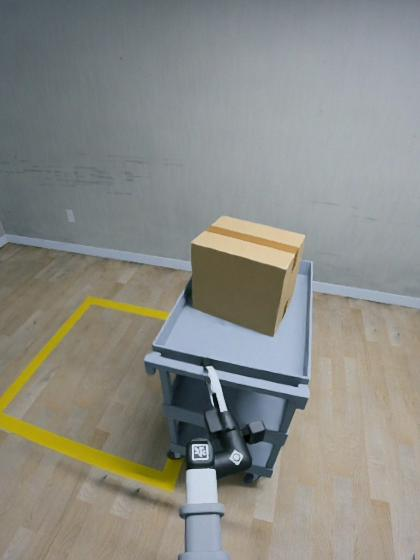

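move:
  blocking: false
  cameras: []
  r2: {"base":{"strafe_m":-0.26,"translate_m":0.02},"pace":"slow"}

wait:
  seconds: 8
  cameras: []

move:
  blocking: false
  cameras: []
  r2: {"base":{"rotate_rad":0.23},"pace":"slow"}

wait:
  seconds: 3
  cameras: ["r2_head_camera"]

move:
  blocking: false
  cameras: []
  r2: {"base":{"strafe_m":-0.24,"translate_m":0.02},"pace":"slow"}

wait:
  seconds: 8
  cameras: []

move:
  blocking: false
  cameras: []
  r2: {"base":{"rotate_rad":0.23},"pace":"slow"}

wait:
  seconds: 3
  cameras: ["r2_head_camera"]

Scene clock: 473.30 s.
move: r2 moving
r1: as last shown
r1.lidar_m: 4.89 2.75 0.25 - 0.25 0.27 0.79 1.21 1.35 2.69 2.85 4.08
r1.motor_effort: lift_m=+20(20) arm_m=+4(4) wheel_0=+0(1) wheel_1=+7(7) wheel_2=-1(1)
r1.servo_current: wrist_yaw_rad=33(65) wrist_pitch_rad=39(46) wrist_roll_rad=46(52) gripper_m=46(46)
r1.contact_limits: translate_m 0.8
r1.wrist_depth_mm: - 134 - - 466 256 185 / - 120 142 - 477 259 186 / - 125 165 - 484 264 189 / 110 135 211 - 484 264 189 / 215 - - 1921 500 265 190 / 1025 1229 193 1160 188 266 190 / 750 750 741 798 442 215 190
r2.base_odometry: x=-5.196 y=-0.726 heading=-2.602
r2.turned_by_wheels: +0.000
r2.turned_by_imu: +0.001
r2.base_tilt: forward=-0.7 right=+0.0
r2.lidar_m: 0.58 2.68 2.92 1.21 1.26 0.55 0.58 0.69 1.29 1.83 2.21 0.55
r2.base_status: translate_m moving; strafe_m moving
r2.joint_positions: lift_m=+0.668 arm_m=+0.190 wrist_yaw_rad=+0.204 wrist_pitch_rad=+0.000 wrist_roll_rad=+1.569 gripper_m=-0.029
r2.joint_status: not commanded
r2.measured_speeds: translate_m=+0.005 strafe_m=-0.053 rotate_rad=-0.001 lift_m=+0.000 arm_m=+0.000 wrist_yaw_rad=+0.000 wrist_pitch_rad=+0.000 wrist_roll_rad=+0.000
r2.motor_effort: lift_m=+14(14) arm_m=+5(5) wheel_0=+15(17) wheel_1=-5(8) wheel_2=-2(3)
r2.servo_current: wrist_yaw_rad=52(65) wrist_pitch_rad=39(46) wrist_roll_rad=39(59) gripper_m=85(91)
r2.contact_limits: arm_m 0
r2.hand_pose: x=+0.6610 y=-0.0271 z=+0.8465 quat_wxyz=(+0.704, +0.703, +0.072, +0.072) (m; r2's base frame)
r2.wrist_depth_mm: - 345 343 102 154 - - / - 384 368 109 166 - - / - 436 424 121 181 - - / - - 484 133 198 1808 - / - - - 144 219 1808 480 / - - 183 165 178 1756 1182 / - - - - 306 - 1078
pictures: none
No camera images: "cameras" was empty.

Scene clock: 476.60 s.
earlier move: r2 done
r1.base_odometry: x=-2.185 y=-0.315 heading=-2.352
r1.turned_by_wheels: +0.000
r1.turned_by_imu: +0.000
r1.base_tilt: forward=-1.6 right=+1.3
r1.lidar_m: 4.88 2.78 0.25 - 0.25 0.28 0.77 1.18 1.35 2.68 2.83 4.06
r1.base_status: not commanded
r1.joint_positions: lift_m=+0.124 arm_m=+0.000 wrist_yaw_rad=+3.196 wrist_pitch_rad=+0.002 wrist_roll_rad=+0.000 gripper_m=+0.056
r1.joint_status: not commanded
r1.measured_speeds: all 0
r1.motor_effort: lift_m=+20(20) arm_m=+4(5) wheel_0=+0(1) wheel_1=+7(7) wheel_2=-1(1)
r1.servo_current: wrist_yaw_rad=46(72) wrist_pitch_rad=39(46) wrist_roll_rad=46(78) gripper_m=46(46)
r1.contact_limits: translate_m 0.8
r1.hand_pose: x=-0.1219 y=+0.0715 z=+0.3019 quat_wxyz=(-0.027, -0.001, +0.000, +1.000) (m; r1's base frame)
r1.wrist_depth_mm: - 135 - - 466 254 184 / - 120 142 - 477 259 186 / - 125 165 - 484 263 187 / 110 136 210 - 492 265 189 / 215 - - - 496 266 190 / 1025 1182 193 1182 188 266 191 / 750 750 750 809 442 216 190
r2.base_odometry: x=-5.339 y=-0.524 heading=-2.602
r2.turned_by_wheels: +0.000
r2.turned_by_imu: +0.002
r2.base_tilt: forward=-0.7 right=+0.1
r2.lidar_m: 0.59 2.55 3.12 1.45 3.79 0.67 0.68 0.81 1.54 1.63 1.92 0.62
r2.base_status: done
r2.joint_positions: lift_m=+0.668 arm_m=+0.190 wrist_yaw_rad=+0.204 wrist_pitch_rad=+0.000 wrist_roll_rad=+1.569 gripper_m=-0.029
r2.joint_status: not commanded
r2.measured_speeds: all 0
r2.motor_effort: lift_m=+14(14) arm_m=+5(5) wheel_0=+5(17) wheel_1=-4(8) wheel_2=-1(3)
r2.servo_current: wrist_yaw_rad=59(65) wrist_pitch_rad=33(46) wrist_roll_rad=39(65) gripper_m=85(91)
r2.contact_limits: arm_m 0
r2.hand_pose: x=+0.6610 y=-0.0271 z=+0.8465 quat_wxyz=(+0.704, +0.703, +0.072, +0.072) (m; r2's base frame)
r2.wrist_depth_mm: - 377 373 185 188 - - / - 394 394 142 196 - - / - 430 418 148 205 788 - / - 469 462 155 214 - - / - - 508 163 224 1983 - / - - 183 171 180 1708 492 / - - - - - - 1229
wait: 3.30 of 8 s (r2 has come to rest)
pictures: none
No camera images: "cameras" was empty.

Scene clock: 477.10 s.
move: r2 moving
r1: as last shown
r1.lidar_m: 4.89 2.79 0.25 - 0.25 0.30 0.81 1.20 1.35 2.70 2.87 4.03
r1.motor_effort: lift_m=+19(20) arm_m=+4(4) wheel_0=+0(1) wheel_1=+7(7) wheel_2=-1(1)
r1.servo_current: wrist_yaw_rad=52(59) wrist_pitch_rad=46(52) wrist_roll_rad=65(65) gripper_m=46(52)
r1.contact_limits: translate_m 0.8
r1.wrist_depth_mm: - 134 - - 466 257 184 / - 120 142 - 480 259 186 / - 125 165 - 488 263 188 / 110 136 210 - 488 265 187 / 214 - - - 492 267 190 / 991 1205 194 1205 187 267 190 / 750 750 759 798 439 214 190
r2.base_odometry: x=-5.339 y=-0.524 heading=-2.480
r2.turned_by_wheels: +0.122
r2.turned_by_imu: +0.118
r2.base_tilt: forward=-0.7 right=+0.1
r2.lidar_m: 0.59 2.80 3.13 1.45 0.71 0.64 0.69 0.89 1.56 1.63 2.10 0.57
r2.base_status: rotate_rad moving
r2.joint_positions: lift_m=+0.668 arm_m=+0.190 wrist_yaw_rad=+0.185 wrist_pitch_rad=+0.000 wrist_roll_rad=+1.569 gripper_m=-0.029
r2.joint_status: not commanded
r2.measured_speeds: translate_m=+0.001 strafe_m=+0.001 rotate_rad=+0.473 lift_m=+0.000 arm_m=+0.000 wrist_yaw_rad=-0.001 wrist_pitch_rad=+0.000 wrist_roll_rad=+0.000
r2.motor_effort: lift_m=+14(14) arm_m=+6(6) wheel_0=-18(19) wheel_1=-13(13) wheel_2=-15(15)
r2.servo_current: wrist_yaw_rad=72(78) wrist_pitch_rad=39(46) wrist_roll_rad=52(59) gripper_m=91(91)
r2.contact_limits: arm_m 0
r2.hand_pose: x=+0.6603 y=-0.0327 z=+0.8465 quat_wxyz=(+0.705, +0.703, +0.065, +0.066) (m; r2's base frame)
r2.wrist_depth_mm: - 366 364 173 179 - - / - 392 387 130 187 - - / - 430 424 193 198 788 - / - 500 466 150 211 - - / - - - 158 224 1756 512 / - - 183 170 173 1756 1160 / - - - - 255 - 1205
pictures: none
No camera images: "cameras" was empty.

Scene clock: 477.83 s.
earlier move: r2 done
r1.base_odometry: x=-2.185 y=-0.315 heading=-2.352
r1.turned_by_wheels: +0.000
r1.turned_by_imu: +0.000
r1.base_tilt: forward=-1.6 right=+1.3
r1.lidar_m: 4.92 2.77 0.25 - 0.25 0.28 0.79 1.20 1.37 2.69 2.83 4.05
r1.base_status: not commanded
r1.joint_positions: lift_m=+0.124 arm_m=+0.000 wrist_yaw_rad=+3.196 wrist_pitch_rad=+0.002 wrist_roll_rad=+0.000 gripper_m=+0.056
r1.joint_status: not commanded
r1.measured_speeds: all 0
r1.motor_effort: lift_m=+19(20) arm_m=+4(4) wheel_0=+0(1) wheel_1=+7(7) wheel_2=-1(1)
r1.servo_current: wrist_yaw_rad=46(78) wrist_pitch_rad=46(52) wrist_roll_rad=52(65) gripper_m=39(52)
r1.contact_limits: translate_m 0.8
r1.hand_pose: x=-0.1219 y=+0.0715 z=+0.3019 quat_wxyz=(-0.027, -0.001, +0.000, +1.000) (m; r1's base frame)
r1.wrist_depth_mm: - 135 - - 466 255 184 / - 120 142 - 477 260 186 / - 124 165 - 484 263 187 / 110 135 211 - 488 265 189 / 214 - - - 496 265 189 / 1008 1205 193 1182 187 267 191 / 750 750 750 788 436 216 189
r2.base_odometry: x=-5.339 y=-0.524 heading=-2.373
r2.turned_by_wheels: +0.106
r2.turned_by_imu: +0.103
r2.base_tilt: forward=-0.7 right=+0.1
r2.lidar_m: 0.57 3.07 2.50 1.46 0.69 0.65 0.70 0.96 1.59 1.67 2.20 0.53
r2.base_status: done
r2.joint_positions: lift_m=+0.668 arm_m=+0.190 wrist_yaw_rad=+0.191 wrist_pitch_rad=+0.000 wrist_roll_rad=+1.569 gripper_m=-0.029
r2.joint_status: not commanded
r2.measured_speeds: all 0
r2.motor_effort: lift_m=+14(14) arm_m=+5(6) wheel_0=-6(20) wheel_1=-5(13) wheel_2=-6(15)
r2.servo_current: wrist_yaw_rad=59(85) wrist_pitch_rad=39(46) wrist_roll_rad=46(59) gripper_m=85(91)
r2.contact_limits: arm_m 0
r2.hand_pose: x=+0.6605 y=-0.0310 z=+0.8465 quat_wxyz=(+0.704, +0.703, +0.067, +0.068) (m; r2's base frame)
r2.wrist_depth_mm: - 343 343 - 144 - - / - 389 389 - 158 - - / - 462 452 168 174 - - / - - 512 125 194 1618 517 / - - - 138 220 1808 477 / - - 182 159 179 1661 1205 / - - - - 312 - 322
wait: 0.73 of 3 s (r2 has come to rest)
pictures: r2_head_camera
Images, in order (width x height): r2_head_camera 420x560.

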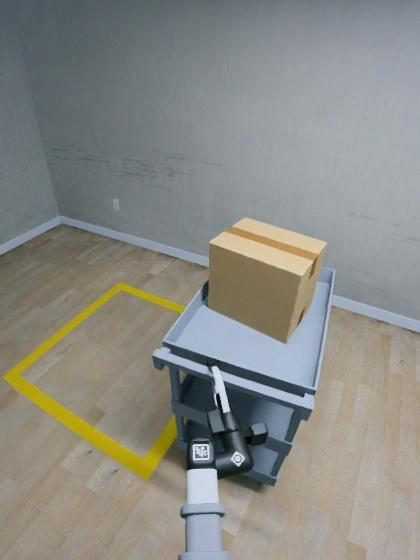

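Scene clock: 478.33 s.
move: r2 moving
r1: as last shown
r1.base_tilt: forward=-1.6 right=+1.2
r1.lidar_m: 4.91 2.75 0.25 - 0.25 0.28 0.81 1.21 1.35 2.67 2.83 4.08
r1.motor_effort: lift_m=+19(20) arm_m=+4(4) wheel_0=+0(0) wheel_1=+7(7) wheel_2=-1(1)
r1.servo_current: wrist_yaw_rad=59(65) wrist_pitch_rad=46(46) wrist_roll_rad=59(59) gripper_m=39(46)
r1.contact_limits: translate_m 0.8
r1.wrist_depth_mm: - 135 - - 466 256 183 / - 120 142 - 480 258 186 / - 125 165 - 488 263 188 / 110 136 211 - 488 265 188 / 214 - - - 492 265 190 / 1008 1205 195 1182 188 266 190 / 759 759 741 798 436 214 189
r2.base_odometry: x=-5.349 y=-0.515 heading=-2.373
r2.turned_by_wheels: +0.000
r2.turned_by_imu: +0.000
r2.base_tilt: forward=-0.7 right=+0.0
r2.lidar_m: 0.59 3.08 2.56 1.48 0.70 0.66 0.70 1.02 1.56 1.64 2.18 0.54
r2.base_status: translate_m moving; strafe_m moving
r2.joint_positions: lift_m=+0.668 arm_m=+0.190 wrist_yaw_rad=+0.197 wrist_pitch_rad=+0.000 wrist_roll_rad=+1.569 gripper_m=-0.029
r2.joint_status: not commanded
r2.measured_speeds: translate_m=+0.004 strafe_m=-0.053 rotate_rad=+0.007 lift_m=+0.000 arm_m=+0.000 wrist_yaw_rad=+0.025 wrist_pitch_rad=+0.000 wrist_roll_rad=+0.000
r2.motor_effort: lift_m=+14(14) arm_m=+6(6) wheel_0=+9(15) wheel_1=-7(9) wheel_2=-6(7)
r2.servo_current: wrist_yaw_rad=39(65) wrist_pitch_rad=39(46) wrist_roll_rad=46(59) gripper_m=85(91)
r2.contact_limits: arm_m 0
r2.hand_pose: x=+0.6607 y=-0.0294 z=+0.8465 quat_wxyz=(+0.704, +0.703, +0.069, +0.069) (m; r2's base frame)
r2.wrist_depth_mm: - 349 - - 140 - - / - 392 389 - 154 - - / - 466 436 170 170 - - / - - 496 121 191 1661 504 / - - - 138 217 1808 473 / - - 181 161 179 1808 1229 / - - - - 322 325 322
pictures: none
No camera images: "cameras" was empty.

Scene clock: 481.43 s.
earlier move: r2 done
r1.base_odometry: x=-2.185 y=-0.315 heading=-2.352
r1.turned_by_wheels: +0.000
r1.turned_by_imu: +0.000
r1.base_tilt: forward=-1.6 right=+1.3
r1.lidar_m: 4.90 2.76 0.25 - 0.25 0.29 0.81 1.19 1.33 2.69 2.86 4.04
r1.base_status: not commanded
r1.joint_positions: lift_m=+0.124 arm_m=+0.000 wrist_yaw_rad=+3.196 wrist_pitch_rad=+0.002 wrist_roll_rad=+0.000 gripper_m=+0.056
r1.joint_status: not commanded
r1.measured_speeds: all 0
r1.motor_effort: lift_m=+20(20) arm_m=+4(4) wheel_0=+0(1) wheel_1=+7(7) wheel_2=-1(1)
r1.servo_current: wrist_yaw_rad=52(78) wrist_pitch_rad=39(52) wrist_roll_rad=33(65) gripper_m=39(52)
r1.contact_limits: translate_m 0.8
r1.hand_pose: x=-0.1219 y=+0.0715 z=+0.3019 quat_wxyz=(-0.027, -0.001, +0.000, +1.000) (m; r1's base frame)
r1.wrist_depth_mm: - 135 - - 466 256 183 / - 120 142 - 473 260 186 / - 124 166 - 484 263 189 / 110 136 211 - 488 265 189 / 215 - - - 492 264 190 / 991 1205 193 1182 187 266 190 / 750 750 759 798 442 214 190
r2.base_odometry: x=-5.520 y=-0.366 heading=-2.373
r2.turned_by_wheels: +0.000
r2.turned_by_imu: +0.002
r2.base_tilt: forward=-0.6 right=+0.1
r2.lidar_m: 0.53 2.90 2.97 1.70 0.84 0.81 0.88 1.20 1.39 1.46 2.04 0.55
r2.base_status: done
r2.joint_positions: lift_m=+0.668 arm_m=+0.190 wrist_yaw_rad=+0.205 wrist_pitch_rad=+0.000 wrist_roll_rad=+1.569 gripper_m=-0.029
r2.joint_status: not commanded
r2.measured_speeds: all 0
r2.motor_effort: lift_m=+14(14) arm_m=+6(6) wheel_0=+6(26) wheel_1=-3(9) wheel_2=-4(7)
r2.servo_current: wrist_yaw_rad=59(85) wrist_pitch_rad=33(46) wrist_roll_rad=39(65) gripper_m=85(91)
r2.contact_limits: arm_m 0
r2.hand_pose: x=+0.6609 y=-0.0269 z=+0.8465 quat_wxyz=(+0.704, +0.703, +0.072, +0.072) (m; r2's base frame)
r2.wrist_depth_mm: - 345 - - 140 - - / - 387 389 - 154 - - / - 449 436 - 167 - - / - - 500 118 191 1618 517 / - - - 138 217 1756 480 / - - 183 162 178 1661 1229 / - - - - 320 - 327
wait: 3.10 of 8 s (r2 has come to rest)
pictures: none
No camera images: "cameras" was empty.

Scene clock: 481.93 s.
move: r2 moving
r1: as last shown
r1.lidar_m: 4.89 2.79 0.25 - 0.25 0.26 0.79 1.21 1.34 2.67 2.87 4.06
r1.motor_effort: lift_m=+19(20) arm_m=+4(4) wheel_0=+0(1) wheel_1=+7(7) wheel_2=-1(1)
r1.servo_current: wrist_yaw_rad=46(59) wrist_pitch_rad=33(46) wrist_roll_rad=52(52) gripper_m=39(46)
r1.contact_limits: translate_m 0.8
r1.wrist_depth_mm: - 134 - - 462 256 184 / - 120 142 - 480 259 186 / - 125 166 - 484 263 187 / 110 135 210 - 492 265 189 / 215 - - - 496 265 190 / 1008 1205 193 1182 188 266 190 / 741 750 750 788 439 215 190
r2.base_odometry: x=-5.520 y=-0.366 heading=-2.252
r2.turned_by_wheels: +0.122
r2.turned_by_imu: +0.114
r2.base_tilt: forward=-0.7 right=+0.1
r2.lidar_m: 0.64 3.33 2.15 1.70 0.82 0.80 0.88 1.36 1.39 1.54 2.02 0.50
r2.base_status: rotate_rad moving
r2.joint_positions: lift_m=+0.668 arm_m=+0.190 wrist_yaw_rad=+0.179 wrist_pitch_rad=+0.000 wrist_roll_rad=+1.569 gripper_m=-0.029
r2.joint_status: not commanded
r2.measured_speeds: translate_m=+0.001 strafe_m=-0.001 rotate_rad=+0.465 lift_m=+0.000 arm_m=-0.001 wrist_yaw_rad=-0.034 wrist_pitch_rad=+0.000 wrist_roll_rad=+0.000
r2.motor_effort: lift_m=+14(14) arm_m=+5(6) wheel_0=-22(26) wheel_1=-16(16) wheel_2=-18(19)
r2.servo_current: wrist_yaw_rad=117(117) wrist_pitch_rad=33(46) wrist_roll_rad=52(59) gripper_m=91(91)
r2.contact_limits: arm_m 0
r2.hand_pose: x=+0.6602 y=-0.0348 z=+0.8465 quat_wxyz=(+0.705, +0.704, +0.063, +0.063) (m; r2's base frame)
r2.wrist_depth_mm: - 355 - - 140 - - / - 402 - - 152 - - / - 488 455 - 171 - - / - - - 117 195 1661 492 / - - - 140 225 1808 1205 / - - 182 163 174 1537 1160 / - - - - 334 334 1138
pictures: none
No camera images: "cameras" was empty.

Scene clock: 482.93 s.
earlier move: r2 done
r1.base_odometry: x=-2.185 y=-0.315 heading=-2.352
r1.turned_by_wheels: +0.000
r1.turned_by_imu: +0.000
r1.base_tilt: forward=-1.6 right=+1.3
r1.lidar_m: 4.91 2.77 0.25 - 0.25 0.26 0.77 1.19 1.37 2.69 2.87 4.03
r1.base_status: not commanded
r1.joint_positions: lift_m=+0.124 arm_m=+0.000 wrist_yaw_rad=+3.196 wrist_pitch_rad=+0.002 wrist_roll_rad=+0.000 gripper_m=+0.056
r1.joint_status: not commanded
r1.measured_speeds: all 0
r1.motor_effort: lift_m=+20(20) arm_m=+4(5) wheel_0=+0(1) wheel_1=+7(7) wheel_2=-1(1)
r1.servo_current: wrist_yaw_rad=52(72) wrist_pitch_rad=52(52) wrist_roll_rad=39(65) gripper_m=39(46)
r1.contact_limits: translate_m 0.8
r1.hand_pose: x=-0.1219 y=+0.0715 z=+0.3019 quat_wxyz=(-0.027, -0.001, +0.000, +1.000) (m; r1's base frame)
r1.wrist_depth_mm: - 135 - - 469 256 184 / - 120 142 - 473 262 186 / - 125 165 - 484 264 188 / 110 136 210 - 484 265 188 / 215 - - - 496 266 190 / 991 1205 194 1182 187 267 190 / 750 759 750 778 439 214 190
r2.base_odometry: x=-5.520 y=-0.366 heading=-2.144
r2.turned_by_wheels: +0.108
r2.turned_by_imu: +0.104
r2.base_tilt: forward=-0.7 right=+0.1
r2.lidar_m: 0.57 3.31 1.69 1.70 0.81 0.81 0.95 1.38 1.40 1.61 2.00 0.48
r2.base_status: done
r2.joint_positions: lift_m=+0.668 arm_m=+0.190 wrist_yaw_rad=+0.194 wrist_pitch_rad=+0.000 wrist_roll_rad=+1.569 gripper_m=-0.029
r2.joint_status: not commanded
r2.measured_speeds: all 0
r2.motor_effort: lift_m=+14(14) arm_m=+5(6) wheel_0=-2(26) wheel_1=+0(16) wheel_2=-2(19)
r2.servo_current: wrist_yaw_rad=46(130) wrist_pitch_rad=33(46) wrist_roll_rad=52(59) gripper_m=91(98)
r2.contact_limits: arm_m 0
r2.hand_pose: x=+0.6607 y=-0.0303 z=+0.8465 quat_wxyz=(+0.704, +0.703, +0.068, +0.068) (m; r2's base frame)
r2.wrist_depth_mm: - - - - - - - / - - - - - - - / - - - - - - 462 / - - - - - 1464 1229 / - - - - - 1661 1229 / - - 167 - 177 343 349 / - - - - - 1576 1205
wait: 1.00 of 3 s (r2 has come to rest)
pictures: r2_head_camera
Images, in order (width x height): r2_head_camera 420x560.

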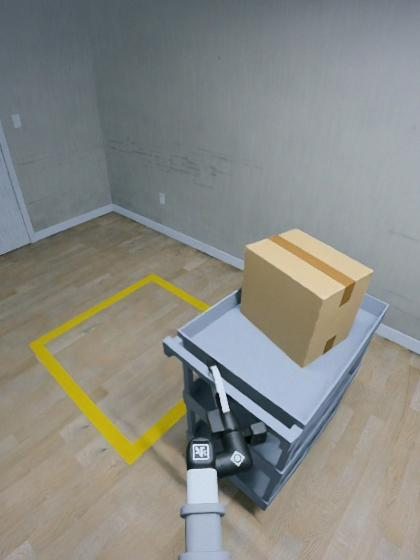

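move:
  blocking: false
  cameras: []
  r2: {"base":{"strafe_m":-0.5},"pace":"slow"}

wait:
  seconds: 9
  cameras: ["r2_head_camera"]

Scene clock: 492.53 s.
move: r2 moving
r1: as last shown
r1.lidar_m: 4.90 2.79 0.25 - 0.25 0.29 0.78 1.18 1.37 2.69 2.85 4.06
r1.motor_effort: lift_m=+19(20) arm_m=+4(4) wheel_0=+0(1) wheel_1=+7(7) wheel_2=-1(1)
r1.servo_current: wrist_yaw_rad=52(65) wrist_pitch_rad=46(52) wrist_roll_rad=46(72) gripper_m=46(46)
r1.contact_limits: translate_m 0.8
r1.wrist_depth_mm: - 135 - - 466 255 184 / - 120 142 - 480 260 186 / - 125 165 - 484 263 188 / 110 135 210 - 488 265 189 / 215 - - - 496 265 190 / 991 1205 193 1160 187 267 190 / 750 759 750 798 442 215 190
r2.base_odometry: x=-5.532 y=-0.358 heading=-2.143
r2.turned_by_wheels: +0.001
r2.turned_by_imu: +0.001
r2.base_tilt: forward=-0.7 right=+0.0
r2.lidar_m: 0.56 3.34 1.70 1.72 0.81 0.82 0.96 1.38 1.37 1.60 1.98 0.45
r2.base_status: strafe_m moving
r2.joint_positions: lift_m=+0.668 arm_m=+0.190 wrist_yaw_rad=+0.196 wrist_pitch_rad=+0.000 wrist_roll_rad=+1.569 gripper_m=-0.029
r2.joint_status: not commanded
r2.measured_speeds: translate_m=+0.000 strafe_m=-0.058 rotate_rad=-0.002 lift_m=+0.000 arm_m=+0.000 wrist_yaw_rad=+0.019 wrist_pitch_rad=+0.000 wrist_roll_rad=+0.000
r2.motor_effort: lift_m=+14(14) arm_m=+4(5) wheel_0=+14(14) wheel_1=-7(8) wheel_2=-1(2)
r2.servo_current: wrist_yaw_rad=39(52) wrist_pitch_rad=39(39) wrist_roll_rad=46(59) gripper_m=85(91)
r2.contact_limits: arm_m 0
r2.hand_pose: x=+0.6607 y=-0.0295 z=+0.8465 quat_wxyz=(+0.704, +0.703, +0.069, +0.069) (m; r2's base frame)
r2.wrist_depth_mm: - - - - - - - / - - - - - - - / - - - - - - 455 / - - - - - 1430 1205 / - - - - - 1661 1160 / - - - - 177 342 1160 / - - - - - 1708 1205
pictures: none
No camera images: "cameras" was empty.

Scene clock: 498.17 s.
earlier move: r2 done
r1.base_odometry: x=-2.185 y=-0.315 heading=-2.352
r1.turned_by_wheels: +0.000
r1.turned_by_imu: +0.000
r1.base_tilt: forward=-1.6 right=+1.3
r1.lidar_m: 4.90 2.79 0.25 - 0.25 0.29 0.81 1.19 1.38 2.69 2.83 4.05
r1.base_status: not commanded
r1.joint_positions: lift_m=+0.124 arm_m=+0.000 wrist_yaw_rad=+3.196 wrist_pitch_rad=+0.002 wrist_roll_rad=+0.000 gripper_m=+0.056
r1.joint_status: not commanded
r1.measured_speeds: all 0
r1.motor_effort: lift_m=+19(20) arm_m=+4(4) wheel_0=+0(1) wheel_1=+7(7) wheel_2=-1(1)
r1.servo_current: wrist_yaw_rad=59(78) wrist_pitch_rad=46(52) wrist_roll_rad=39(78) gripper_m=46(52)
r1.contact_limits: translate_m 0.8
r1.hand_pose: x=-0.1219 y=+0.0715 z=+0.3019 quat_wxyz=(-0.027, -0.001, +0.000, +1.000) (m; r1's base frame)
r1.wrist_depth_mm: - 135 - - 469 256 183 / - 120 142 - 473 260 186 / - 125 165 - 484 262 187 / 110 135 211 - 484 264 189 / 216 - - - 500 266 190 / 991 1205 193 1182 188 266 189 / 750 759 750 809 439 215 189
r2.base_odometry: x=-5.940 y=-0.095 heading=-2.143
r2.turned_by_wheels: +0.000
r2.turned_by_imu: +0.004
r2.base_tilt: forward=-0.7 right=+0.0
r2.lidar_m: 0.58 3.25 2.41 1.37 1.16 1.13 1.22 1.03 1.04 1.23 1.66 0.57
r2.base_status: done
r2.joint_positions: lift_m=+0.668 arm_m=+0.190 wrist_yaw_rad=+0.207 wrist_pitch_rad=+0.000 wrist_roll_rad=+1.569 gripper_m=-0.029
r2.joint_status: not commanded
r2.measured_speeds: all 0
r2.motor_effort: lift_m=+14(14) arm_m=+4(5) wheel_0=+7(22) wheel_1=-3(8) wheel_2=+1(3)
r2.servo_current: wrist_yaw_rad=72(78) wrist_pitch_rad=39(46) wrist_roll_rad=46(59) gripper_m=91(98)
r2.contact_limits: arm_m 0
r2.hand_pose: x=+0.6611 y=-0.0262 z=+0.8465 quat_wxyz=(+0.704, +0.703, +0.073, +0.073) (m; r2's base frame)
r2.wrist_depth_mm: - 345 345 104 155 - - / - 384 368 110 167 - - / - 433 424 122 184 - - / - - 480 191 198 1808 - / - - - 147 217 1808 488 / - - 182 164 179 1708 1205 / - - - - 304 - 1078
wait: 5.63 of 9 s (r2 has come to rest)
pictures: r2_head_camera
Images, in order (width x height): r2_head_camera 420x560.

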